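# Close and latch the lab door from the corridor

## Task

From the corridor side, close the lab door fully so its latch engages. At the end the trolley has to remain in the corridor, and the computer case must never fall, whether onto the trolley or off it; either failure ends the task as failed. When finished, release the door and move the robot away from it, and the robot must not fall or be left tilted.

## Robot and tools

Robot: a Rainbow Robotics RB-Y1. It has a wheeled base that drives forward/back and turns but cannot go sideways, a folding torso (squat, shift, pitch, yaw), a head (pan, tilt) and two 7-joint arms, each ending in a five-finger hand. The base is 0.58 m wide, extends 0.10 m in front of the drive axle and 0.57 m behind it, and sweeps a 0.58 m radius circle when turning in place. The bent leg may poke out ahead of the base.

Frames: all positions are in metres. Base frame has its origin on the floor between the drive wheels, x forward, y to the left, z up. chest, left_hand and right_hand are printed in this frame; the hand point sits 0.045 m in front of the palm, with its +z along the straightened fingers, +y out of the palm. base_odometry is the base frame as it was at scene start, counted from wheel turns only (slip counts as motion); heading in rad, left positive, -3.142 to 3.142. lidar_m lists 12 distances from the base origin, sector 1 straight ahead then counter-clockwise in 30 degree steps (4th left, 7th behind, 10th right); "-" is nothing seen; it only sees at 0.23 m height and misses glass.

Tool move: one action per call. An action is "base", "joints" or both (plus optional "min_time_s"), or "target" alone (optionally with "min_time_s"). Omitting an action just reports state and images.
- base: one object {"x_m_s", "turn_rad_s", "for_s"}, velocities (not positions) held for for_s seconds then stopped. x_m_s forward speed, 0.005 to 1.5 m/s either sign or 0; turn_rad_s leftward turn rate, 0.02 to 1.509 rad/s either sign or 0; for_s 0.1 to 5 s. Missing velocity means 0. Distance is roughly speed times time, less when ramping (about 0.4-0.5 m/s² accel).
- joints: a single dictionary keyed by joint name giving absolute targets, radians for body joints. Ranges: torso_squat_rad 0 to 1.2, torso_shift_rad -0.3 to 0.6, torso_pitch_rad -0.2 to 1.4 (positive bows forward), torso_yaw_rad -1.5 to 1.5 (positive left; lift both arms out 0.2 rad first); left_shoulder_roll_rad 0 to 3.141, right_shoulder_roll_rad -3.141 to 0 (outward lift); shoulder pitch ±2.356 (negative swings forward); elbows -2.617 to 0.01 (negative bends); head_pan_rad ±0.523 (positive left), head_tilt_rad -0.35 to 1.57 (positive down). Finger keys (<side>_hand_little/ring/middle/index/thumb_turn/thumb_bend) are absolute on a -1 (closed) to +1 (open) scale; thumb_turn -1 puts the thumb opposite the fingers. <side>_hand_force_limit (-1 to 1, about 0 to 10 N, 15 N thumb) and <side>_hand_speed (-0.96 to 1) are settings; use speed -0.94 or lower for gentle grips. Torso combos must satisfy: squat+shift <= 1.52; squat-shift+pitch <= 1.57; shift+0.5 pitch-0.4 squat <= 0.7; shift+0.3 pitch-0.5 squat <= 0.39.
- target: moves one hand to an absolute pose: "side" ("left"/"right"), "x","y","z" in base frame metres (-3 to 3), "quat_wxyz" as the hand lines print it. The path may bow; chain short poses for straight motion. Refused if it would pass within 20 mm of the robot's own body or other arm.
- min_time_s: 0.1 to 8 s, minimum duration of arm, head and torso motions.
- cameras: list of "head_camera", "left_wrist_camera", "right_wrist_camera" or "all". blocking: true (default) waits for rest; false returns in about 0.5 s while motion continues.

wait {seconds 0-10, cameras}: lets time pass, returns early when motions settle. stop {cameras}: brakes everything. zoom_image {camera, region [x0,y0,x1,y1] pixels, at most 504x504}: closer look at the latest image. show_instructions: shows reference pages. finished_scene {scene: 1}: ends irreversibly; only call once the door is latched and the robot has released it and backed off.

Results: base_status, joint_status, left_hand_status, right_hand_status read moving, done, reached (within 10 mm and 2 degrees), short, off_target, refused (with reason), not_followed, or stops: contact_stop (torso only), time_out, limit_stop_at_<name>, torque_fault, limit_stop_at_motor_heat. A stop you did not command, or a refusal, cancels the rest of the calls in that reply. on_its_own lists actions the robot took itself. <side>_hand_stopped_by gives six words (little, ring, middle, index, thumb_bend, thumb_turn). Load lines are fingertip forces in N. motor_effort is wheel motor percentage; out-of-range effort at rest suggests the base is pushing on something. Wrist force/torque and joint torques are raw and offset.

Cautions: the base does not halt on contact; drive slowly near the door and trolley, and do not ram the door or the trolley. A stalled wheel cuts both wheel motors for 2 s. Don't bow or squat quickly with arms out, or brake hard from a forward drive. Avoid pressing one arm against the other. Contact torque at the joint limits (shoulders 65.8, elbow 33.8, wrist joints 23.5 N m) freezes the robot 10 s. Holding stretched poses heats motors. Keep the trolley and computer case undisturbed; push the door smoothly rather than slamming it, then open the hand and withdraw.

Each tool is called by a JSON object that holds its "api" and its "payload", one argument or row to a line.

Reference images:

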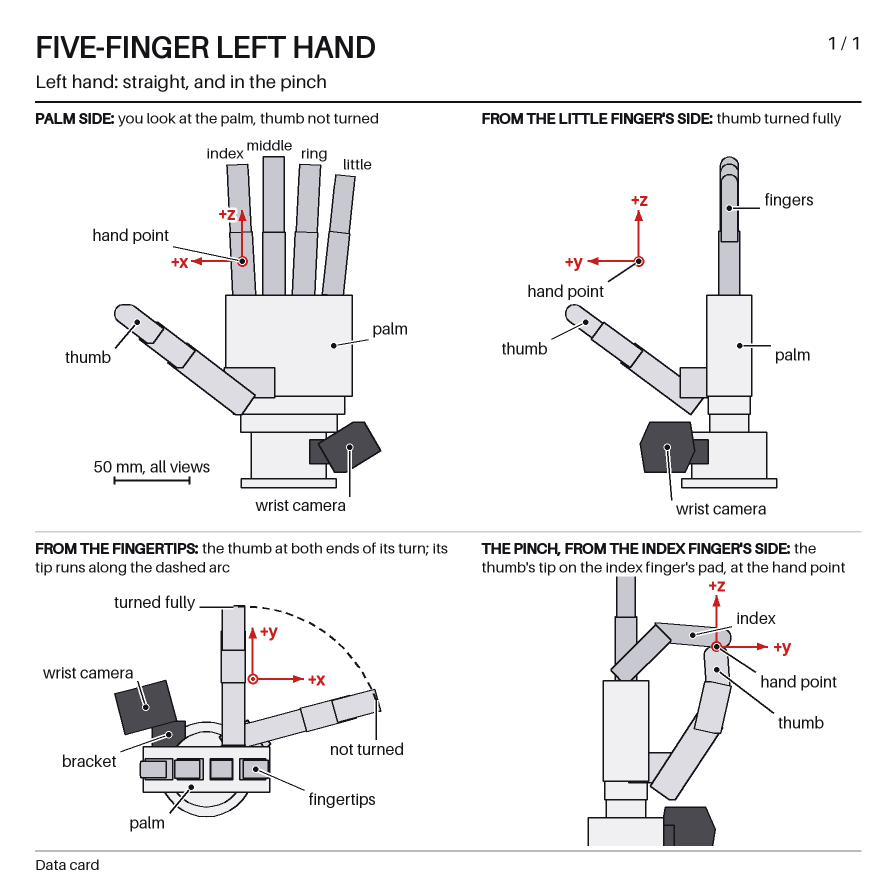

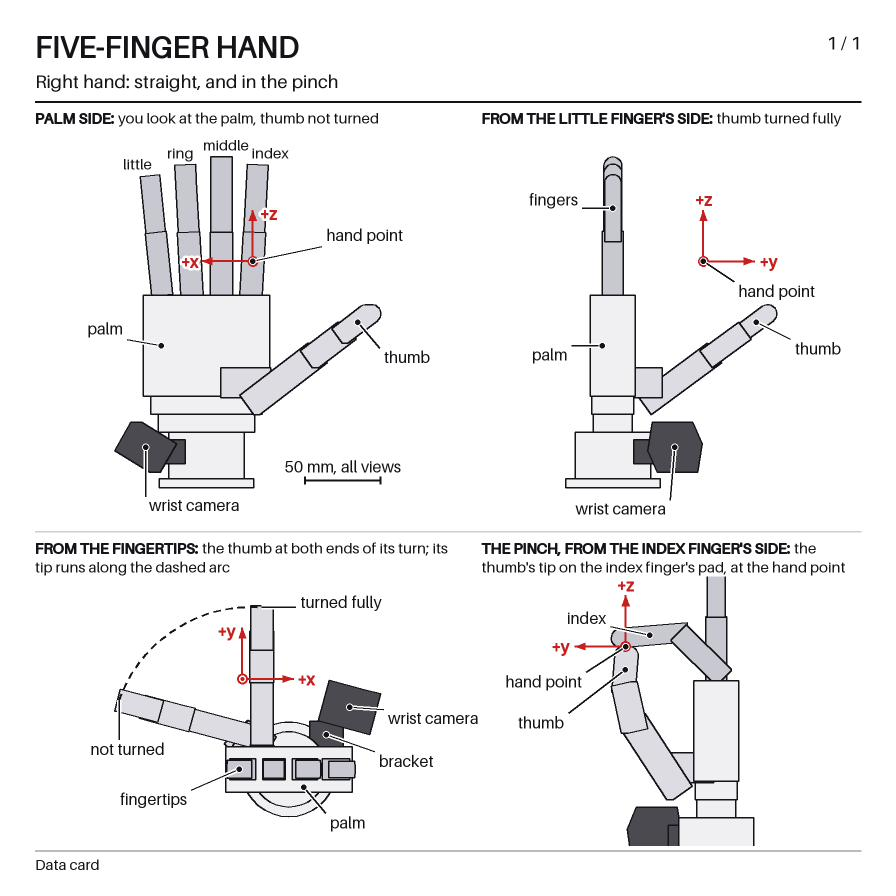

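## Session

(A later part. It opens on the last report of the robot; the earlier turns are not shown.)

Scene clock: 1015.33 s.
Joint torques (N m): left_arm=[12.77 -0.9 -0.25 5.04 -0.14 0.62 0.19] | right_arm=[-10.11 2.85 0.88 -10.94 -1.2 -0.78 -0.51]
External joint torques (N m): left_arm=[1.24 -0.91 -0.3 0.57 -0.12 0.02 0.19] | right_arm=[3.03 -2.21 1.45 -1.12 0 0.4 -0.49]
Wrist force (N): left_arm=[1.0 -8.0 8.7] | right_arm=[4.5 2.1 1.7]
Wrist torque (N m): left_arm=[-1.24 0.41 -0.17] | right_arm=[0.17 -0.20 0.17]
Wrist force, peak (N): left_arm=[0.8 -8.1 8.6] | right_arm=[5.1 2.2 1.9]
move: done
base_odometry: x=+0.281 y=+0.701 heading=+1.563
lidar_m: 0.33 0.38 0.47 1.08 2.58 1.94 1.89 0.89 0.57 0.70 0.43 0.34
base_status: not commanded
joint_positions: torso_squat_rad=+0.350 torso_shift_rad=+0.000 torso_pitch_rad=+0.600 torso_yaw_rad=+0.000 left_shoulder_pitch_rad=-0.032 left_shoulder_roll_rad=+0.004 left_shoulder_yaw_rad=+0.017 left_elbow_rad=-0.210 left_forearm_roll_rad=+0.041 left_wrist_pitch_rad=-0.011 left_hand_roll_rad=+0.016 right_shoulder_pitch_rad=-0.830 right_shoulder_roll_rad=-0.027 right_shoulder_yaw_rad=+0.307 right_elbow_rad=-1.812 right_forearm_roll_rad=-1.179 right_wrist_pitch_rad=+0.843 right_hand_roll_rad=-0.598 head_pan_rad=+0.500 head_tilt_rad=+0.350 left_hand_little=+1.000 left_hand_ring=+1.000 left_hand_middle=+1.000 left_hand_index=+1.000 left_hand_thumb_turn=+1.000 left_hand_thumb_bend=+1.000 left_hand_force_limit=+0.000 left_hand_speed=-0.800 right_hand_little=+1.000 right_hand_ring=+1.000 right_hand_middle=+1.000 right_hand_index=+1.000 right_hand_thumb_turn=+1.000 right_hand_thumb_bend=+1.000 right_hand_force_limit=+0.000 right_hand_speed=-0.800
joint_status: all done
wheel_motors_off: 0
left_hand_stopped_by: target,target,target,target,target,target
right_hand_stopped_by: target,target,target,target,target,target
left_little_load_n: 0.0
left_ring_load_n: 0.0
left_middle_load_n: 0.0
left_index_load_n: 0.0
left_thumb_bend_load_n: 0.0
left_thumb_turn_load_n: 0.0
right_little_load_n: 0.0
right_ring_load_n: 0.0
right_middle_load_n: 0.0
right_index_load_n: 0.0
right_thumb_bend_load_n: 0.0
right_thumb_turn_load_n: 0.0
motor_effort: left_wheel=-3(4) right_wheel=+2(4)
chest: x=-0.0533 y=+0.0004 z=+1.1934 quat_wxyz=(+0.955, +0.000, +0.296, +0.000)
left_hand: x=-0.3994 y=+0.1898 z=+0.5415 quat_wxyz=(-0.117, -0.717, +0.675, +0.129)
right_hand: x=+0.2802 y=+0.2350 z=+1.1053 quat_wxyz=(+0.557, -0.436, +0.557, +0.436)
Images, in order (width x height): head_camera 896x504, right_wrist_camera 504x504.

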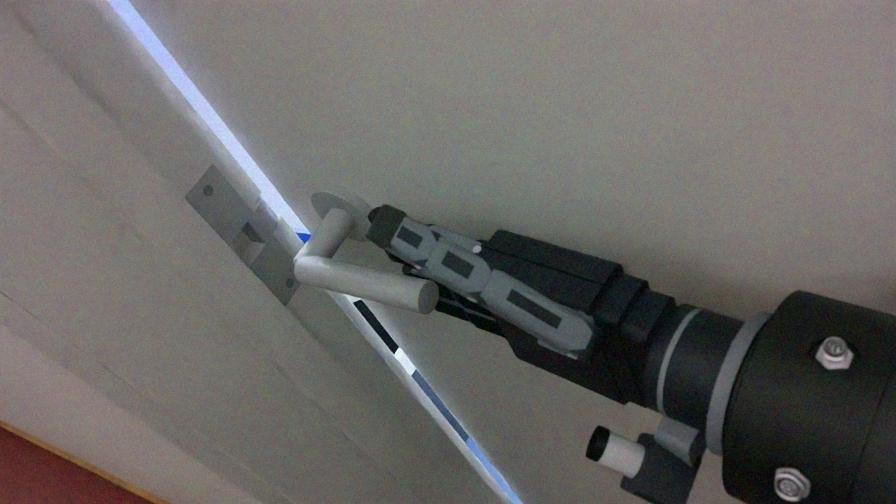

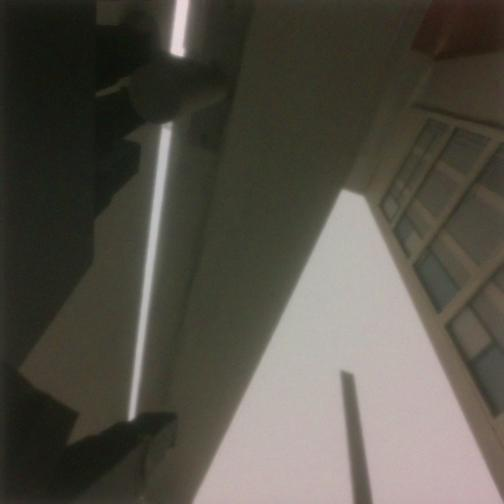

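{"api": "move", "payload": {
  "target": {"side": "right", "x": 0.264, "y": 0.234, "z": 1.105, "quat_wxyz": [0.5514, -0.4427, 0.5514, 0.4427]},
  "min_time_s": 1.5,
  "cameras": ["head_camera"]
}}

Scene clock: 1019.80 s.
Joint torques (N m): left_arm=[12.89 -0.54 -0.04 5.07 -0.04 0.74 0.09] | right_arm=[-9.78 2.85 1.04 -10.58 -1.61 -0.9 -0.36]
External joint torques (N m): left_arm=[1.37 -0.55 -0.1 0.59 -0.02 0.14 0.09] | right_arm=[2.83 -2.38 1.57 -0.8 -0.39 0.28 -0.34]
Wrist force (N): left_arm=[0.8 -7.9 8.5] | right_arm=[4.7 2.1 2.0]
Wrist torque (N m): left_arm=[-1.20 0.45 -0.19] | right_arm=[0.17 -0.23 0.15]
Wrist force, peak (N): left_arm=[1.0 -8.2 8.8] | right_arm=[5.1 2.2 1.9]
move: done
base_odometry: x=+0.281 y=+0.701 heading=+1.563
lidar_m: 0.33 0.36 0.47 1.06 2.57 1.95 1.88 0.89 0.57 0.70 0.44 0.34
base_status: not commanded
joint_positions: torso_squat_rad=+0.350 torso_shift_rad=+0.000 torso_pitch_rad=+0.600 torso_yaw_rad=+0.000 left_shoulder_pitch_rad=-0.032 left_shoulder_roll_rad=+0.004 left_shoulder_yaw_rad=+0.017 left_elbow_rad=-0.210 left_forearm_roll_rad=+0.041 left_wrist_pitch_rad=-0.011 left_hand_roll_rad=+0.016 right_shoulder_pitch_rad=-0.804 right_shoulder_roll_rad=-0.033 right_shoulder_yaw_rad=+0.326 right_elbow_rad=-1.847 right_forearm_roll_rad=-1.182 right_wrist_pitch_rad=+0.857 right_hand_roll_rad=-0.601 head_pan_rad=+0.500 head_tilt_rad=+0.350 left_hand_little=+1.000 left_hand_ring=+1.000 left_hand_middle=+1.000 left_hand_index=+1.000 left_hand_thumb_turn=+1.000 left_hand_thumb_bend=+1.000 left_hand_force_limit=+0.000 left_hand_speed=-0.800 right_hand_little=+1.000 right_hand_ring=+1.000 right_hand_middle=+1.000 right_hand_index=+1.000 right_hand_thumb_turn=+1.000 right_hand_thumb_bend=+1.000 right_hand_force_limit=+0.000 right_hand_speed=-0.800
joint_status: all done
wheel_motors_off: 0
left_hand_stopped_by: target,target,target,target,target,target
right_hand_stopped_by: target,target,target,target,target,target
left_little_load_n: 0.0
left_ring_load_n: 0.0
left_middle_load_n: 0.0
left_index_load_n: 0.0
left_thumb_bend_load_n: 0.0
left_thumb_turn_load_n: 0.0
right_little_load_n: 0.0
right_ring_load_n: 0.0
right_middle_load_n: 0.0
right_index_load_n: 0.0
right_thumb_bend_load_n: 0.0
right_thumb_turn_load_n: 0.0
motor_effort: left_wheel=-4(4) right_wheel=+2(4)
chest: x=-0.0533 y=+0.0004 z=+1.1934 quat_wxyz=(+0.955, +0.000, +0.296, +0.000)
left_hand: x=-0.3994 y=+0.1898 z=+0.5415 quat_wxyz=(-0.117, -0.717, +0.675, +0.129)
right_hand: x=+0.2645 y=+0.2344 z=+1.1055 quat_wxyz=(+0.552, -0.443, +0.551, +0.443)
right_hand_status: reached (checked arc that bows 1 mm and turns the hand up to 1 deg, planned for 1.5 s): 1 mm and 0.1 deg off.
Images, in order (width x height): head_camera 896x504.

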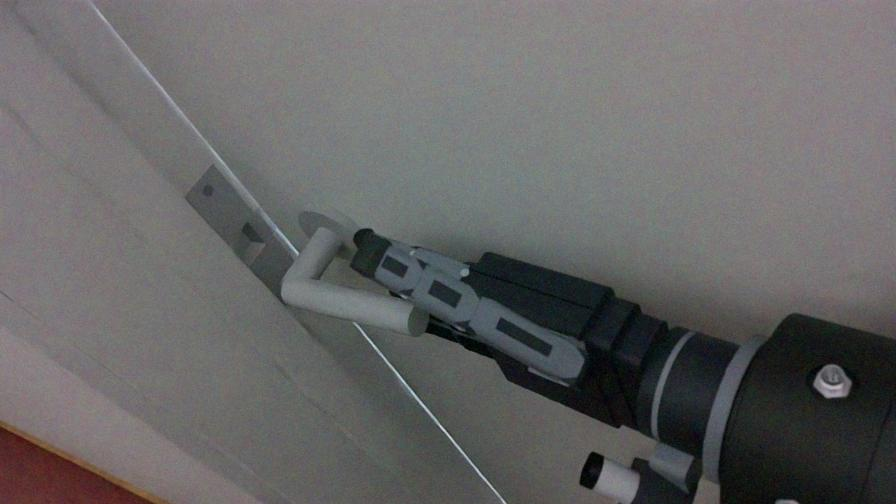

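{"api": "move", "payload": {
  "target": {"side": "right", "x": 0.252, "y": 0.232, "z": 1.105, "quat_wxyz": [0.5457, -0.4497, 0.5457, 0.4497]},
  "min_time_s": 1.5
}}

{"api": "move", "payload": {
  "target": {"side": "right", "x": 0.240, "y": 0.230, "z": 1.105, "quat_wxyz": [0.5457, -0.4497, 0.5457, 0.4497]},
  "min_time_s": 1.5,
  "cameras": ["head_camera"]
}}

Scene clock: 1024.23 s.
Joint torques (N m): left_arm=[12.69 -0.49 0.52 5.06 -0.11 0.57 0.04] | right_arm=[-8.98 2.85 2.22 -10.93 -2.05 -0.08 0.38]
External joint torques (N m): left_arm=[1.16 -0.51 0.47 0.58 -0.09 -0.03 0.04] | right_arm=[3.27 -2.37 2.79 -1.19 -0.81 1.1 0.4]
Wrist force (N): left_arm=[0.8 -7.9 8.5] | right_arm=[4.4 -2.3 2.1]
Wrist torque (N m): left_arm=[-1.20 0.46 -0.18] | right_arm=[0.24 -0.18 0.11]
Wrist force, peak (N): left_arm=[0.7 -8.3 8.8] | right_arm=[4.6 -2.8 2.5]
move: done
base_odometry: x=+0.281 y=+0.701 heading=+1.563
lidar_m: 0.32 0.35 0.47 1.08 2.57 1.95 1.89 0.88 0.57 0.69 0.43 0.33
base_status: not commanded
joint_positions: torso_squat_rad=+0.350 torso_shift_rad=+0.000 torso_pitch_rad=+0.600 torso_yaw_rad=+0.000 left_shoulder_pitch_rad=-0.032 left_shoulder_roll_rad=+0.004 left_shoulder_yaw_rad=+0.017 left_elbow_rad=-0.210 left_forearm_roll_rad=+0.041 left_wrist_pitch_rad=-0.011 left_hand_roll_rad=+0.016 right_shoulder_pitch_rad=-0.787 right_shoulder_roll_rad=-0.042 right_shoulder_yaw_rad=+0.338 right_elbow_rad=-1.871 right_forearm_roll_rad=-1.194 right_wrist_pitch_rad=+0.874 right_hand_roll_rad=-0.600 head_pan_rad=+0.500 head_tilt_rad=+0.350 left_hand_little=+1.000 left_hand_ring=+1.000 left_hand_middle=+1.000 left_hand_index=+1.000 left_hand_thumb_turn=+1.000 left_hand_thumb_bend=+1.000 left_hand_force_limit=+0.000 left_hand_speed=-0.800 right_hand_little=+1.000 right_hand_ring=+1.000 right_hand_middle=+1.000 right_hand_index=+1.000 right_hand_thumb_turn=+1.000 right_hand_thumb_bend=+1.000 right_hand_force_limit=+0.000 right_hand_speed=-0.800
joint_status: all done
wheel_motors_off: 0
left_hand_stopped_by: target,target,target,target,target,target
right_hand_stopped_by: target,target,target,target,target,target
left_little_load_n: 0.0
left_ring_load_n: 0.0
left_middle_load_n: 0.0
left_index_load_n: 0.0
left_thumb_bend_load_n: 0.0
left_thumb_turn_load_n: 0.0
right_little_load_n: 0.0
right_ring_load_n: 0.0
right_middle_load_n: 0.0
right_index_load_n: 0.0
right_thumb_bend_load_n: 0.0
right_thumb_turn_load_n: 0.0
motor_effort: left_wheel=-3(4) right_wheel=+2(4)
chest: x=-0.0533 y=+0.0004 z=+1.1934 quat_wxyz=(+0.955, +0.000, +0.296, +0.000)
left_hand: x=-0.3994 y=+0.1898 z=+0.5415 quat_wxyz=(-0.117, -0.717, +0.675, +0.129)
right_hand: x=+0.2526 y=+0.2322 z=+1.1053 quat_wxyz=(+0.546, -0.449, +0.546, +0.450)
right_hand_status: reached (checked arc that bows 1 mm and turns the hand up to 1 deg, planned for 1.5 s): 1 mm and 0.1 deg off.
pictures: none

Scene clock: 1026.07 s.
Joint torques (N m): left_arm=[12.68 -0.9 0.18 5.04 -0.02 0.55 0.12] | right_arm=[-9.08 4.24 3.74 -11.42 -2.08 0.08 -0.43]
External joint torques (N m): left_arm=[1.15 -0.92 0.13 0.57 0 -0.05 0.12] | right_arm=[2.46 -1.17 4.14 -1.68 -0.85 1.28 -0.41]
Wrist force (N): left_arm=[0.9 -8.0 8.7] | right_arm=[5.0 -1.8 -0.1]
Wrist torque (N m): left_arm=[-1.22 0.45 -0.18] | right_arm=[0.36 0.00 0.01]
Wrist force, peak (N): left_arm=[0.8 -8.4 8.5] | right_arm=[11.3 -8.1 3.9]
move: done
base_odometry: x=+0.281 y=+0.701 heading=+1.563
lidar_m: 0.32 0.33 0.46 1.08 2.57 1.96 1.89 0.89 0.56 0.70 0.43 0.33
base_status: not commanded
joint_positions: torso_squat_rad=+0.350 torso_shift_rad=+0.000 torso_pitch_rad=+0.600 torso_yaw_rad=+0.000 left_shoulder_pitch_rad=-0.032 left_shoulder_roll_rad=+0.004 left_shoulder_yaw_rad=+0.017 left_elbow_rad=-0.210 left_forearm_roll_rad=+0.041 left_wrist_pitch_rad=-0.011 left_hand_roll_rad=+0.016 right_shoulder_pitch_rad=-0.747 right_shoulder_roll_rad=-0.044 right_shoulder_yaw_rad=+0.357 right_elbow_rad=-1.917 right_forearm_roll_rad=-1.175 right_wrist_pitch_rad=+0.874 right_hand_roll_rad=-0.612 head_pan_rad=+0.500 head_tilt_rad=+0.350 left_hand_little=+1.000 left_hand_ring=+1.000 left_hand_middle=+1.000 left_hand_index=+1.000 left_hand_thumb_turn=+1.000 left_hand_thumb_bend=+1.000 left_hand_force_limit=+0.000 left_hand_speed=-0.800 right_hand_little=+1.000 right_hand_ring=+1.000 right_hand_middle=+1.000 right_hand_index=+1.000 right_hand_thumb_turn=+1.000 right_hand_thumb_bend=+1.000 right_hand_force_limit=+0.000 right_hand_speed=-0.800
joint_status: all done
wheel_motors_off: 0
left_hand_stopped_by: target,target,target,target,target,target
right_hand_stopped_by: target,target,target,target,target,target
left_little_load_n: 0.0
left_ring_load_n: 0.0
left_middle_load_n: 0.0
left_index_load_n: 0.0
left_thumb_bend_load_n: 0.0
left_thumb_turn_load_n: 0.0
right_little_load_n: 0.0
right_ring_load_n: 0.0
right_middle_load_n: 0.0
right_index_load_n: 0.0
right_thumb_bend_load_n: 0.0
right_thumb_turn_load_n: 0.0
motor_effort: left_wheel=-4(4) right_wheel=+2(4)
chest: x=-0.0532 y=+0.0004 z=+1.1934 quat_wxyz=(+0.955, +0.000, +0.296, +0.000)
left_hand: x=-0.3994 y=+0.1898 z=+0.5415 quat_wxyz=(-0.117, -0.717, +0.675, +0.129)
right_hand: x=+0.2410 y=+0.2301 z=+1.1054 quat_wxyz=(+0.546, -0.449, +0.545, +0.450)
right_hand_status: reached (checked arc that bows 1 mm and turns the hand up to 0 deg, planned for 1.5 s): 1 mm and 0.1 deg off.
Images, in order (width x height): head_camera 896x504.

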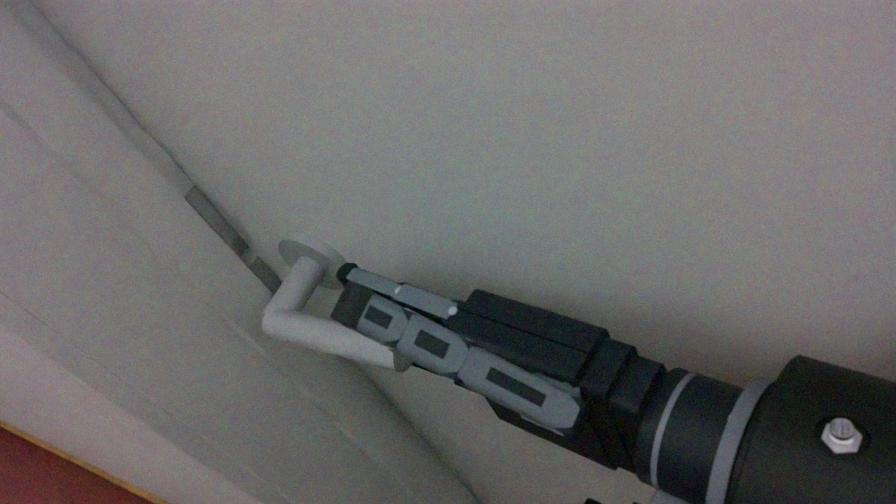

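{"api": "move", "payload": {
  "target": {"side": "right", "x": 0.229, "y": 0.228, "z": 1.105, "quat_wxyz": [0.5429, -0.453, 0.5429, 0.453]},
  "min_time_s": 1.5,
  "cameras": ["head_camera"]
}}

{"api": "zoom_image", "payload": {
  "camera": "head_camera",
  "region": [120, 130, 480, 400]
}}

Scene clock: 1030.27 s.
Joint torques (N m): left_arm=[13.16 -0.22 0.47 4.9 -0.01 0.62 -0.02] | right_arm=[-7.78 2.95 2.37 -10.79 -1.29 -0.58 -0.47]
External joint torques (N m): left_arm=[1.63 -0.23 0.41 0.43 0.01 0.02 -0.02] | right_arm=[3.24 -2.53 2.7 -1.08 -0.06 0.63 -0.45]
Wrist force (N): left_arm=[0.9 -7.9 8.5] | right_arm=[3.9 0.9 1.5]
Wrist torque (N m): left_arm=[-1.20 0.43 -0.17] | right_arm=[0.19 -0.09 0.09]
Wrist force, peak (N): left_arm=[0.7 -8.2 8.8] | right_arm=[6.5 -1.3 2.2]
move: done
base_odometry: x=+0.281 y=+0.701 heading=+1.563
lidar_m: 0.31 0.33 0.47 1.07 2.58 1.95 1.88 0.89 0.57 0.71 0.43 0.31
base_status: not commanded
joint_positions: torso_squat_rad=+0.350 torso_shift_rad=+0.000 torso_pitch_rad=+0.600 torso_yaw_rad=+0.000 left_shoulder_pitch_rad=-0.032 left_shoulder_roll_rad=+0.004 left_shoulder_yaw_rad=+0.017 left_elbow_rad=-0.210 left_forearm_roll_rad=+0.041 left_wrist_pitch_rad=-0.011 left_hand_roll_rad=+0.016 right_shoulder_pitch_rad=-0.720 right_shoulder_roll_rad=-0.049 right_shoulder_yaw_rad=+0.373 right_elbow_rad=-1.950 right_forearm_roll_rad=-1.169 right_wrist_pitch_rad=+0.882 right_hand_roll_rad=-0.618 head_pan_rad=+0.500 head_tilt_rad=+0.350 left_hand_little=+1.000 left_hand_ring=+1.000 left_hand_middle=+1.000 left_hand_index=+1.000 left_hand_thumb_turn=+1.000 left_hand_thumb_bend=+1.000 left_hand_force_limit=+0.000 left_hand_speed=-0.800 right_hand_little=+1.000 right_hand_ring=+1.000 right_hand_middle=+1.000 right_hand_index=+1.000 right_hand_thumb_turn=+1.000 right_hand_thumb_bend=+1.000 right_hand_force_limit=+0.000 right_hand_speed=-0.800
joint_status: all done
wheel_motors_off: 0
left_hand_stopped_by: target,target,target,target,target,target
right_hand_stopped_by: target,target,target,target,target,target
left_little_load_n: 0.0
left_ring_load_n: 0.0
left_middle_load_n: 0.0
left_index_load_n: 0.0
left_thumb_bend_load_n: 0.0
left_thumb_turn_load_n: 0.0
right_little_load_n: 0.5
right_ring_load_n: 0.0
right_middle_load_n: 0.0
right_index_load_n: 0.0
right_thumb_bend_load_n: 0.0
right_thumb_turn_load_n: 0.0
motor_effort: left_wheel=-3(4) right_wheel=+1(3)
chest: x=-0.0532 y=+0.0004 z=+1.1934 quat_wxyz=(+0.955, +0.000, +0.296, +0.000)
left_hand: x=-0.3994 y=+0.1898 z=+0.5415 quat_wxyz=(-0.117, -0.717, +0.675, +0.129)
right_hand: x=+0.2295 y=+0.2283 z=+1.1055 quat_wxyz=(+0.543, -0.453, +0.543, +0.453)
right_hand_status: reached (checked arc that bows 1 mm and turns the hand up to 1 deg, planned for 1.5 s): 1 mm and 0.1 deg off.
Images, in order (width x height): head_camera 896x504.

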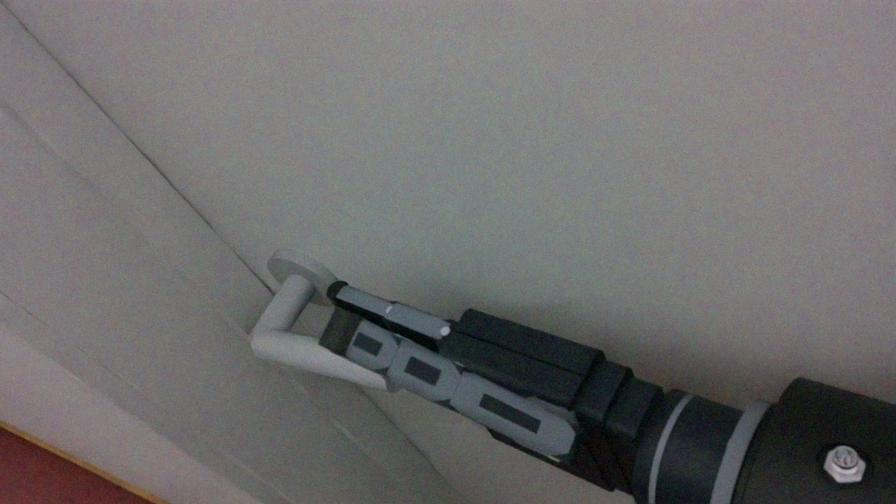

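Scaled by 1.400 from the camera's image (finer frame: 1280x720).

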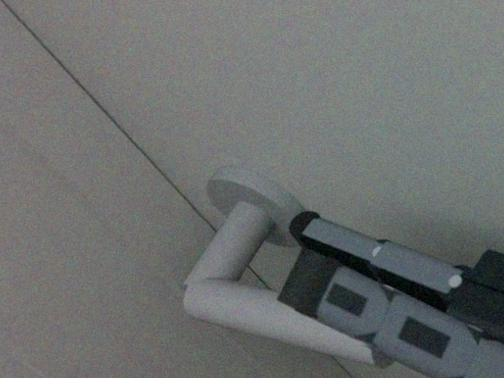

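{"api": "move", "payload": {
  "target": {"side": "right", "x": 0.218, "y": 0.227, "z": 1.105, "quat_wxyz": [0.5429, -0.453, 0.5429, 0.453]},
  "min_time_s": 1.5,
  "cameras": ["head_camera", "right_wrist_camera"]
}}

Scene clock: 1034.13 s.
Joint torques (N m): left_arm=[12.64 -0.37 0.13 5.15 -0.12 0.6 0.19] | right_arm=[-7.08 6.41 18.8 -14.99 -6.6 6.8 -0.54]
External joint torques (N m): left_arm=[1.09 -0.38 0.07 0.67 -0.09 0 0.19] | right_arm=[3.3 0.81 18.96 -5.27 -5.38 8.03 -0.52]
Wrist force (N): left_arm=[0.7 -8.0 8.4] | right_arm=[6.9 -32.6 8.3]
Wrist torque (N m): left_arm=[-1.21 0.47 -0.20] | right_arm=[0.92 -0.27 -0.92]
Wrist force, peak (N): left_arm=[0.9 -8.3 8.6] | right_arm=[7.2 -32.9 9.0]
move: done
base_odometry: x=+0.281 y=+0.701 heading=+1.563
lidar_m: 0.30 0.32 0.46 1.07 2.58 1.96 1.89 0.89 0.55 0.69 0.41 0.31
base_status: not commanded
joint_positions: torso_squat_rad=+0.350 torso_shift_rad=+0.000 torso_pitch_rad=+0.601 torso_yaw_rad=+0.000 left_shoulder_pitch_rad=-0.032 left_shoulder_roll_rad=+0.004 left_shoulder_yaw_rad=+0.017 left_elbow_rad=-0.210 left_forearm_roll_rad=+0.041 left_wrist_pitch_rad=-0.011 left_hand_roll_rad=+0.016 right_shoulder_pitch_rad=-0.684 right_shoulder_roll_rad=-0.051 right_shoulder_yaw_rad=+0.389 right_elbow_rad=-1.988 right_forearm_roll_rad=-1.148 right_wrist_pitch_rad=+0.879 right_hand_roll_rad=-0.628 head_pan_rad=+0.500 head_tilt_rad=+0.350 left_hand_little=+1.000 left_hand_ring=+1.000 left_hand_middle=+1.000 left_hand_index=+1.000 left_hand_thumb_turn=+1.000 left_hand_thumb_bend=+1.000 left_hand_force_limit=+0.000 left_hand_speed=-0.800 right_hand_little=+1.000 right_hand_ring=+1.000 right_hand_middle=+1.000 right_hand_index=+1.000 right_hand_thumb_turn=+1.000 right_hand_thumb_bend=+1.000 right_hand_force_limit=+0.000 right_hand_speed=-0.800
joint_status: all done
wheel_motors_off: 0
left_hand_stopped_by: target,target,target,target,target,target
right_hand_stopped_by: target,target,target,target,target,target
left_little_load_n: 0.0
left_ring_load_n: 0.0
left_middle_load_n: 0.0
left_index_load_n: 0.0
left_thumb_bend_load_n: 0.0
left_thumb_turn_load_n: 0.0
right_little_load_n: 0.0
right_ring_load_n: 1.0
right_middle_load_n: 0.5
right_index_load_n: 0.0
right_thumb_bend_load_n: -0.5
right_thumb_turn_load_n: 0.0
motor_effort: left_wheel=-10(11) right_wheel=+2(4)
chest: x=-0.0528 y=+0.0004 z=+1.1934 quat_wxyz=(+0.955, +0.000, +0.296, +0.000)
left_hand: x=-0.3993 y=+0.1898 z=+0.5416 quat_wxyz=(-0.117, -0.717, +0.675, +0.129)
right_hand: x=+0.2215 y=+0.2262 z=+1.1048 quat_wxyz=(+0.544, -0.451, +0.544, +0.452)
right_hand_status: reached (checked arc that bows 1 mm and turns the hand up to 0 deg, planned for 1.5 s): 4 mm and 0.3 deg off.
Images, in order (width x height): head_camera 896x504, right_wrist_camera 504x504.

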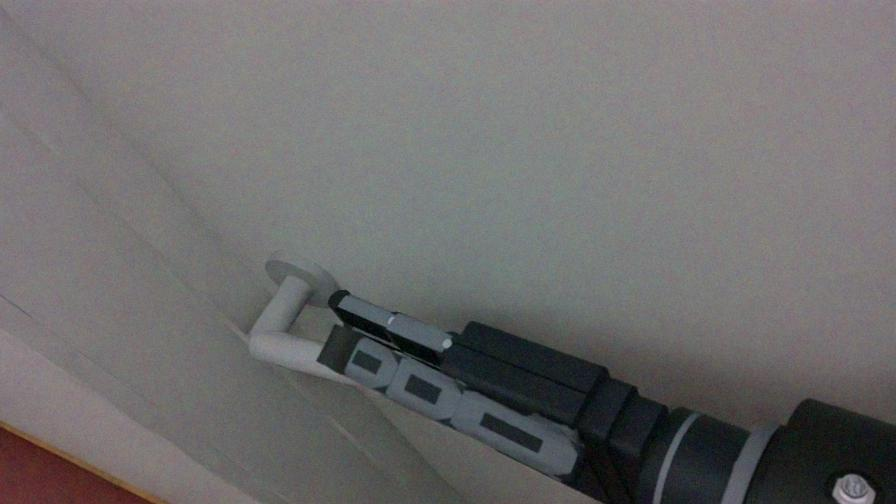

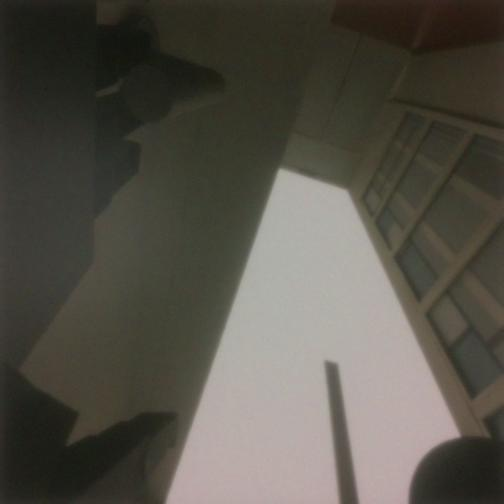

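{"api": "move", "payload": {
  "target": {"side": "right", "x": 0.232, "y": 0.227, "z": 1.105, "quat_wxyz": [0.5429, -0.453, 0.5429, 0.453]},
  "min_time_s": 1.5
}}

{"api": "move", "payload": {
  "target": {"side": "right", "x": 0.244, "y": 0.228, "z": 1.105, "quat_wxyz": [0.5429, -0.453, 0.5429, 0.453]},
  "min_time_s": 1.5,
  "cameras": ["head_camera", "right_wrist_camera"]
}}

Scene clock: 1040.17 s.
Joint torques (N m): left_arm=[12.65 -0.42 -0.28 5.32 -0.06 0.75 0.16] | right_arm=[-11.37 3.69 -2.53 -9.88 -1.63 -0.88 0.27]
External joint torques (N m): left_arm=[1.12 -0.43 -0.33 0.85 -0.04 0.15 0.16] | right_arm=[-0.28 -1.69 -2.16 -0.17 -0.39 0.34 0.29]
Wrist force (N): left_arm=[0.7 -7.8 8.3] | right_arm=[4.0 0.0 1.6]
Wrist torque (N m): left_arm=[-1.17 0.47 -0.20] | right_arm=[-0.18 -0.10 0.20]
Wrist force, peak (N): left_arm=[1.0 -8.4 8.6] | right_arm=[7.1 -33.1 8.9]
move: done
base_odometry: x=+0.281 y=+0.701 heading=+1.563
lidar_m: 0.31 0.34 0.46 1.08 2.57 1.96 1.87 0.90 0.56 0.69 0.42 0.31
base_status: not commanded
joint_positions: torso_squat_rad=+0.350 torso_shift_rad=+0.000 torso_pitch_rad=+0.600 torso_yaw_rad=+0.000 left_shoulder_pitch_rad=-0.032 left_shoulder_roll_rad=+0.004 left_shoulder_yaw_rad=+0.017 left_elbow_rad=-0.210 left_forearm_roll_rad=+0.041 left_wrist_pitch_rad=-0.011 left_hand_roll_rad=+0.016 right_shoulder_pitch_rad=-0.723 right_shoulder_roll_rad=-0.052 right_shoulder_yaw_rad=+0.368 right_elbow_rad=-1.950 right_forearm_roll_rad=-1.171 right_wrist_pitch_rad=+0.884 right_hand_roll_rad=-0.621 head_pan_rad=+0.500 head_tilt_rad=+0.350 left_hand_little=+1.000 left_hand_ring=+1.000 left_hand_middle=+1.000 left_hand_index=+1.000 left_hand_thumb_turn=+1.000 left_hand_thumb_bend=+1.000 left_hand_force_limit=+0.000 left_hand_speed=-0.800 right_hand_little=+1.000 right_hand_ring=+1.000 right_hand_middle=+1.000 right_hand_index=+1.000 right_hand_thumb_turn=+1.000 right_hand_thumb_bend=+1.000 right_hand_force_limit=+0.000 right_hand_speed=-0.800
joint_status: all done
wheel_motors_off: 0
left_hand_stopped_by: target,target,target,target,target,target
right_hand_stopped_by: target,target,target,target,target,target
left_little_load_n: 0.0
left_ring_load_n: 0.0
left_middle_load_n: 0.0
left_index_load_n: 0.0
left_thumb_bend_load_n: 0.0
left_thumb_turn_load_n: 0.0
right_little_load_n: 0.0
right_ring_load_n: 0.0
right_middle_load_n: 0.0
right_index_load_n: 0.0
right_thumb_bend_load_n: 0.0
right_thumb_turn_load_n: 0.0
motor_effort: left_wheel=-7(12) right_wheel=+1(3)
chest: x=-0.0531 y=+0.0004 z=+1.1934 quat_wxyz=(+0.955, +0.000, +0.296, +0.000)
left_hand: x=-0.3994 y=+0.1898 z=+0.5415 quat_wxyz=(-0.117, -0.717, +0.675, +0.129)
right_hand: x=+0.2314 y=+0.2268 z=+1.1057 quat_wxyz=(+0.543, -0.452, +0.543, +0.453)
right_hand_status: reached (checked arc that bows 1 mm and turns the hand up to 0 deg, planned for 1.5 s): 1 mm and 0.1 deg off.
pictures: none

Scene clock: 1042.00 s.
Joint torques (N m): left_arm=[12.17 -0.88 0.06 5.35 -0.18 0.68 0.14] | right_arm=[-12.06 3.4 -2.37 -9.98 -1.55 -0.78 0.25]
External joint torques (N m): left_arm=[0.64 -0.9 0.01 0.87 -0.15 0.09 0.14] | right_arm=[-0.24 -1.75 -1.82 -0.27 -0.3 0.42 0.27]
Wrist force (N): left_arm=[1.0 -7.9 8.6] | right_arm=[4.1 0.1 1.1]
Wrist torque (N m): left_arm=[-1.20 0.44 -0.17] | right_arm=[-0.09 -0.14 0.18]
Wrist force, peak (N): left_arm=[1.2 -8.1 8.6] | right_arm=[4.5 0.1 2.2]
move: done
base_odometry: x=+0.281 y=+0.701 heading=+1.563
lidar_m: 0.31 0.34 0.47 1.07 2.58 1.94 1.89 0.89 0.56 0.70 0.42 0.32
base_status: not commanded
joint_positions: torso_squat_rad=+0.350 torso_shift_rad=+0.000 torso_pitch_rad=+0.600 torso_yaw_rad=+0.000 left_shoulder_pitch_rad=-0.032 left_shoulder_roll_rad=+0.004 left_shoulder_yaw_rad=+0.017 left_elbow_rad=-0.210 left_forearm_roll_rad=+0.041 left_wrist_pitch_rad=-0.011 left_hand_roll_rad=+0.016 right_shoulder_pitch_rad=-0.763 right_shoulder_roll_rad=-0.052 right_shoulder_yaw_rad=+0.345 right_elbow_rad=-1.905 right_forearm_roll_rad=-1.196 right_wrist_pitch_rad=+0.886 right_hand_roll_rad=-0.608 head_pan_rad=+0.500 head_tilt_rad=+0.350 left_hand_little=+1.000 left_hand_ring=+1.000 left_hand_middle=+1.000 left_hand_index=+1.000 left_hand_thumb_turn=+1.000 left_hand_thumb_bend=+1.000 left_hand_force_limit=+0.000 left_hand_speed=-0.800 right_hand_little=+1.000 right_hand_ring=+1.000 right_hand_middle=+1.000 right_hand_index=+1.000 right_hand_thumb_turn=+1.000 right_hand_thumb_bend=+1.000 right_hand_force_limit=+0.000 right_hand_speed=-0.800
joint_status: all done
wheel_motors_off: 0
left_hand_stopped_by: target,target,target,target,target,target
right_hand_stopped_by: target,target,target,target,target,target
left_little_load_n: 0.0
left_ring_load_n: 0.0
left_middle_load_n: 0.0
left_index_load_n: 0.0
left_thumb_bend_load_n: 0.0
left_thumb_turn_load_n: 0.0
right_little_load_n: 0.0
right_ring_load_n: -0.5
right_middle_load_n: 0.0
right_index_load_n: 0.0
right_thumb_bend_load_n: 0.0
right_thumb_turn_load_n: 0.0
motor_effort: left_wheel=-7(8) right_wheel=+1(3)
chest: x=-0.0531 y=+0.0004 z=+1.1934 quat_wxyz=(+0.955, +0.000, +0.296, +0.000)
left_hand: x=-0.3994 y=+0.1898 z=+0.5415 quat_wxyz=(-0.117, -0.717, +0.675, +0.129)
right_hand: x=+0.2436 y=+0.2277 z=+1.1056 quat_wxyz=(+0.543, -0.452, +0.544, +0.453)
right_hand_status: reached (checked arc that bows 1 mm and turns the hand up to 0 deg, planned for 1.5 s): 1 mm and 0.1 deg off.
Images, in order (width x height): head_camera 896x504, right_wrist_camera 504x504.

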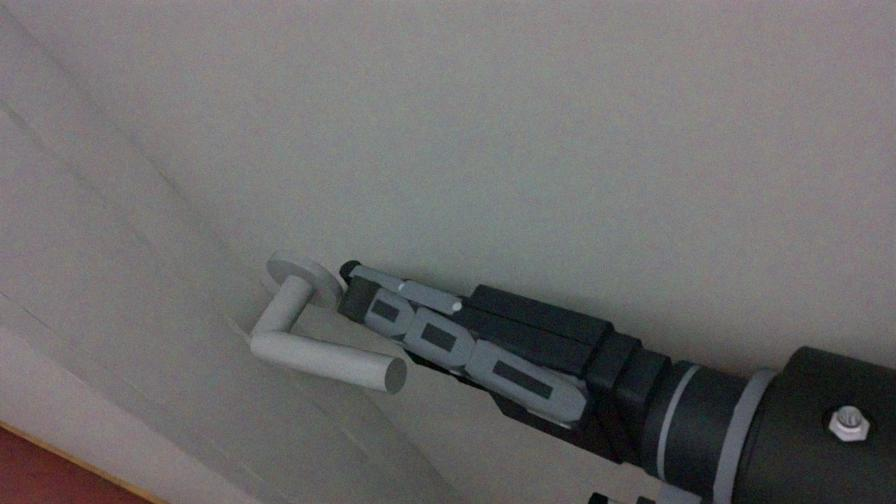

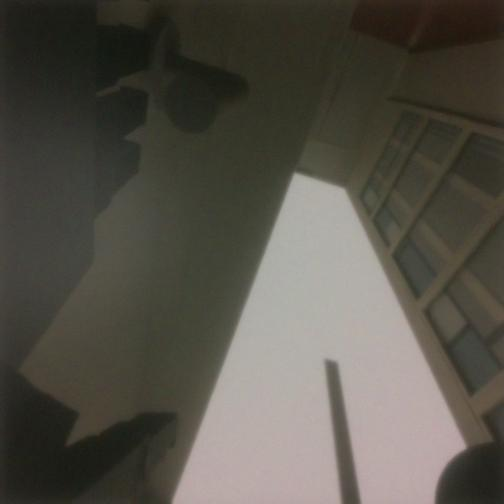

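{"api": "move", "payload": {
  "target": {"side": "right", "x": 0.256, "y": 0.228, "z": 1.105, "quat_wxyz": [0.5429, -0.453, 0.5429, 0.453]},
  "min_time_s": 2,
  "cameras": ["head_camera"]
}}

Scene clock: 1046.27 s.
Joint torques (N m): left_arm=[12.43 -0.69 -0.01 4.86 0.04 0.55 0.09] | right_arm=[-37.91 -2.05 -33.49 2.2 -0.62 -6.34 0.35]
External joint torques (N m): left_arm=[1.02 -0.72 -0.07 0.43 0.06 -0.04 0.09] | right_arm=[-25.45 -7.01 -32.76 11.9 0.65 -5.17 0.38]
Wrist force (N): left_arm=[0.8 -7.8 8.4] | right_arm=[3.8 0.3 1.2]
Wrist torque (N m): left_arm=[-1.19 0.45 -0.17] | right_arm=[-0.06 -0.02 0.19]
Wrist force, peak (N): left_arm=[0.7 -8.2 8.8] | right_arm=[4.9 0.0 1.7]
move: done
base_odometry: x=+0.281 y=+0.700 heading=+1.563
lidar_m: 0.30 0.33 0.47 1.09 2.56 1.95 1.88 0.87 0.56 0.71 0.43 0.31
base_status: not commanded
joint_positions: torso_squat_rad=+0.351 torso_shift_rad=-0.003 torso_pitch_rad=+0.596 torso_yaw_rad=+0.000 left_shoulder_pitch_rad=-0.032 left_shoulder_roll_rad=+0.004 left_shoulder_yaw_rad=+0.017 left_elbow_rad=-0.210 left_forearm_roll_rad=+0.041 left_wrist_pitch_rad=-0.011 left_hand_roll_rad=+0.016 right_shoulder_pitch_rad=-0.795 right_shoulder_roll_rad=-0.052 right_shoulder_yaw_rad=+0.330 right_elbow_rad=-1.863 right_forearm_roll_rad=-1.223 right_wrist_pitch_rad=+0.890 right_hand_roll_rad=-0.592 head_pan_rad=+0.500 head_tilt_rad=+0.350 left_hand_little=+1.000 left_hand_ring=+1.000 left_hand_middle=+1.000 left_hand_index=+1.000 left_hand_thumb_turn=+1.000 left_hand_thumb_bend=+1.000 left_hand_force_limit=+0.000 left_hand_speed=-0.800 right_hand_little=+1.000 right_hand_ring=+1.000 right_hand_middle=+1.000 right_hand_index=+1.000 right_hand_thumb_turn=+1.000 right_hand_thumb_bend=+1.000 right_hand_force_limit=+0.000 right_hand_speed=-0.800
joint_status: all done
wheel_motors_off: 0
left_hand_stopped_by: target,target,target,target,target,target
right_hand_stopped_by: target,target,target,target,target,target
left_little_load_n: 0.0
left_ring_load_n: 0.0
left_middle_load_n: 0.0
left_index_load_n: 0.0
left_thumb_bend_load_n: 0.0
left_thumb_turn_load_n: 0.0
right_little_load_n: 0.0
right_ring_load_n: 0.0
right_middle_load_n: 0.0
right_index_load_n: 0.0
right_thumb_bend_load_n: 0.0
right_thumb_turn_load_n: 0.0
motor_effort: left_wheel=+26(27) right_wheel=+32(35)
chest: x=-0.0560 y=+0.0001 z=+1.1939 quat_wxyz=(+0.956, +0.000, +0.294, +0.000)
left_hand: x=-0.3997 y=+0.1899 z=+0.5408 quat_wxyz=(-0.116, -0.717, +0.675, +0.127)
right_hand: x=+0.2489 y=+0.2287 z=+1.1063 quat_wxyz=(+0.542, -0.454, +0.542, +0.454)
right_hand_status: reached (checked arc that bows 1 mm and turns the hand up to 0 deg, planned for 2.0 s): 7 mm and 0.3 deg off.
Images, in order (width x height): head_camera 896x504.

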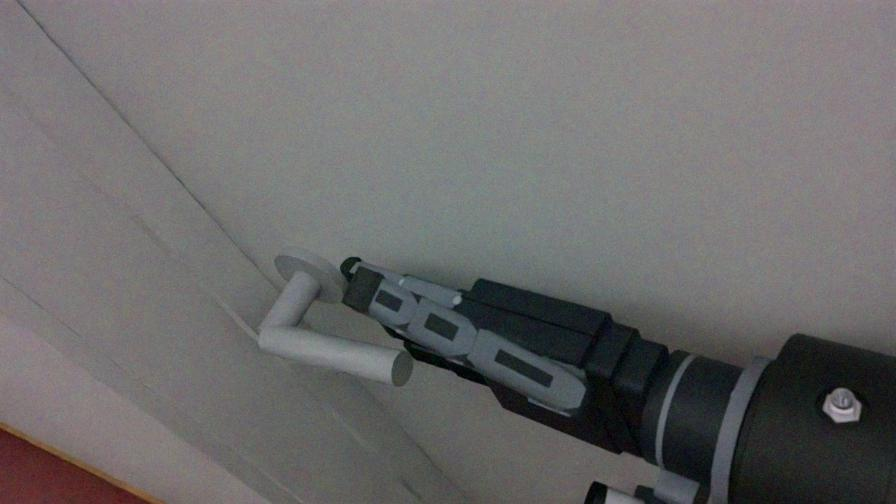

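{"api": "move", "payload": {
  "target": {"side": "right", "x": 0.236, "y": 0.227, "z": 1.105, "quat_wxyz": [0.5429, -0.453, 0.5429, 0.453]},
  "min_time_s": 1.5,
  "cameras": ["head_camera"]
}}

Scene clock: 1050.87 s.
Joint torques (N m): left_arm=[12.33 -0.81 0.8 5.17 -0.12 0.72 -0.07] | right_arm=[-8.36 5 0.9 -10.93 -1.41 -1.4 -0.44]
External joint torques (N m): left_arm=[0.81 -0.83 0.74 0.7 -0.1 0.12 -0.07] | right_arm=[3.22 -0.23 1.4 -1.21 -0.15 -0.22 -0.42]
Wrist force (N): left_arm=[1.0 -8.0 8.5] | right_arm=[4.0 -0.1 1.1]
Wrist torque (N m): left_arm=[-1.20 0.42 -0.16] | right_arm=[-0.17 -0.06 0.01]
Wrist force, peak (N): left_arm=[0.9 -8.3 8.9] | right_arm=[4.8 0.4 1.5]
move: done
base_odometry: x=+0.281 y=+0.701 heading=+1.563
lidar_m: 0.30 0.33 0.48 1.06 2.57 1.95 1.89 0.89 0.56 0.70 0.43 0.32
base_status: not commanded
joint_positions: torso_squat_rad=+0.350 torso_shift_rad=+0.000 torso_pitch_rad=+0.600 torso_yaw_rad=+0.000 left_shoulder_pitch_rad=-0.032 left_shoulder_roll_rad=+0.004 left_shoulder_yaw_rad=+0.017 left_elbow_rad=-0.210 left_forearm_roll_rad=+0.041 left_wrist_pitch_rad=-0.011 left_hand_roll_rad=+0.016 right_shoulder_pitch_rad=-0.749 right_shoulder_roll_rad=-0.052 right_shoulder_yaw_rad=+0.353 right_elbow_rad=-1.912 right_forearm_roll_rad=-1.199 right_wrist_pitch_rad=+0.885 right_hand_roll_rad=-0.601 head_pan_rad=+0.500 head_tilt_rad=+0.350 left_hand_little=+1.000 left_hand_ring=+1.000 left_hand_middle=+1.000 left_hand_index=+1.000 left_hand_thumb_turn=+1.000 left_hand_thumb_bend=+1.000 left_hand_force_limit=+0.000 left_hand_speed=-0.800 right_hand_little=+1.000 right_hand_ring=+1.000 right_hand_middle=+1.000 right_hand_index=+1.000 right_hand_thumb_turn=+1.000 right_hand_thumb_bend=+1.000 right_hand_force_limit=+0.000 right_hand_speed=-0.800
joint_status: all done
wheel_motors_off: 0
left_hand_stopped_by: target,target,target,target,target,target
right_hand_stopped_by: target,target,target,target,target,target
left_little_load_n: 0.0
left_ring_load_n: 0.0
left_middle_load_n: 0.0
left_index_load_n: 0.0
left_thumb_bend_load_n: -0.5
left_thumb_turn_load_n: 0.0
right_little_load_n: 0.0
right_ring_load_n: 0.0
right_middle_load_n: 0.0
right_index_load_n: 0.0
right_thumb_bend_load_n: 0.0
right_thumb_turn_load_n: 0.0
motor_effort: left_wheel=+1(27) right_wheel=+5(34)
chest: x=-0.0535 y=+0.0004 z=+1.1935 quat_wxyz=(+0.955, +0.000, +0.295, +0.000)
left_hand: x=-0.3993 y=+0.1898 z=+0.5414 quat_wxyz=(-0.117, -0.717, +0.675, +0.128)
right_hand: x=+0.2387 y=+0.2275 z=+1.1041 quat_wxyz=(+0.542, -0.453, +0.543, +0.455)
right_hand_status: reached (checked arc that bows 1 mm and turns the hand up to 0 deg, planned for 1.5 s): 3 mm and 0.2 deg off.
Images, in order (width x height): head_camera 896x504.

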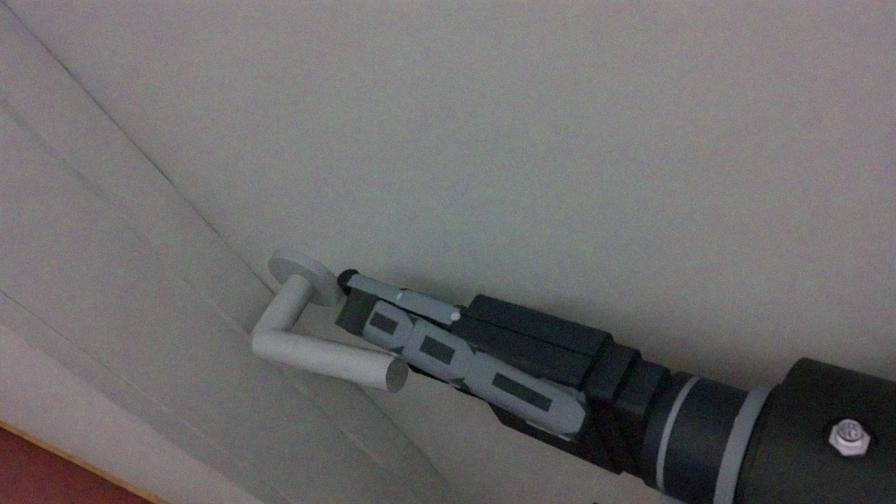

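{"api": "move", "payload": {
  "target": {"side": "right", "x": 0.217, "y": 0.227, "z": 1.105, "quat_wxyz": [0.5429, -0.453, 0.5429, 0.453]},
  "min_time_s": 2,
  "cameras": ["head_camera"]
}}

Scene clock: 1058.63 s.
Joint torques (N m): left_arm=[13.14 -0.2 -0.29 4.86 0.03 0.54 -0.01] | right_arm=[-5.77 9.56 20.53 -13.5 -6.47 8.21 -0.52]
External joint torques (N m): left_arm=[1.59 -0.21 -0.35 0.38 0.06 -0.06 -0.01] | right_arm=[4.53 3.95 20.67 -3.78 -5.25 9.44 -0.5]
Wrist force (N): left_arm=[0.8 -7.8 8.5] | right_arm=[4.0 -37.5 8.8]
Wrist torque (N m): left_arm=[-1.16 0.45 -0.19] | right_arm=[0.72 -0.38 -1.19]
Wrist force, peak (N): left_arm=[0.8 -8.4 8.5] | right_arm=[4.3 -38.0 8.6]
move: done
base_odometry: x=+0.281 y=+0.701 heading=+1.563
lidar_m: 0.31 0.33 0.47 1.06 2.57 1.96 1.89 0.89 0.56 0.70 0.42 0.32
base_status: not commanded
joint_positions: torso_squat_rad=+0.350 torso_shift_rad=+0.000 torso_pitch_rad=+0.601 torso_yaw_rad=+0.000 left_shoulder_pitch_rad=-0.032 left_shoulder_roll_rad=+0.004 left_shoulder_yaw_rad=+0.017 left_elbow_rad=-0.210 left_forearm_roll_rad=+0.041 left_wrist_pitch_rad=-0.011 left_hand_roll_rad=+0.016 right_shoulder_pitch_rad=-0.679 right_shoulder_roll_rad=-0.051 right_shoulder_yaw_rad=+0.391 right_elbow_rad=-1.993 right_forearm_roll_rad=-1.143 right_wrist_pitch_rad=+0.878 right_hand_roll_rad=-0.629 head_pan_rad=+0.500 head_tilt_rad=+0.350 left_hand_little=+1.000 left_hand_ring=+1.000 left_hand_middle=+1.000 left_hand_index=+1.000 left_hand_thumb_turn=+1.000 left_hand_thumb_bend=+1.000 left_hand_force_limit=+0.000 left_hand_speed=-0.800 right_hand_little=+1.000 right_hand_ring=+1.000 right_hand_middle=+1.000 right_hand_index=+1.000 right_hand_thumb_turn=+1.000 right_hand_thumb_bend=+1.000 right_hand_force_limit=+0.000 right_hand_speed=-0.800
joint_status: all done
wheel_motors_off: 0
left_hand_stopped_by: target,target,target,target,target,target
right_hand_stopped_by: target,target,target,target,target,target
left_little_load_n: 0.0
left_ring_load_n: 0.0
left_middle_load_n: 0.0
left_index_load_n: 0.0
left_thumb_bend_load_n: 0.0
left_thumb_turn_load_n: 0.0
right_little_load_n: 0.0
right_ring_load_n: 1.5
right_middle_load_n: 1.0
right_index_load_n: 0.0
right_thumb_bend_load_n: 0.0
right_thumb_turn_load_n: 0.0
motor_effort: left_wheel=-12(12) right_wheel=+2(7)
chest: x=-0.0528 y=+0.0004 z=+1.1934 quat_wxyz=(+0.955, +0.000, +0.296, +0.000)
left_hand: x=-0.3993 y=+0.1898 z=+0.5416 quat_wxyz=(-0.117, -0.717, +0.675, +0.129)
right_hand: x=+0.2208 y=+0.2258 z=+1.1043 quat_wxyz=(+0.545, -0.451, +0.545, +0.451)
right_hand_status: reached (checked arc that bows 2 mm and turns the hand up to 0 deg, planned for 2.0 s): 4 mm and 0.4 deg off.
Images, in order (width x height): head_camera 896x504.

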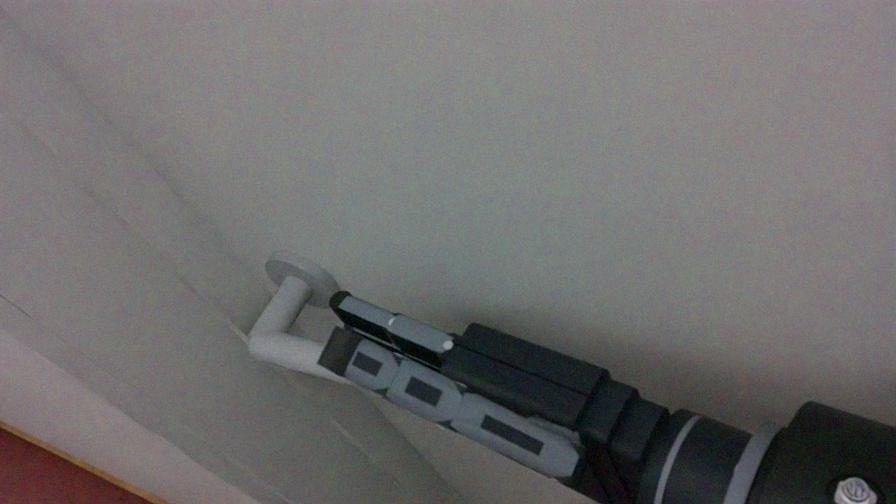

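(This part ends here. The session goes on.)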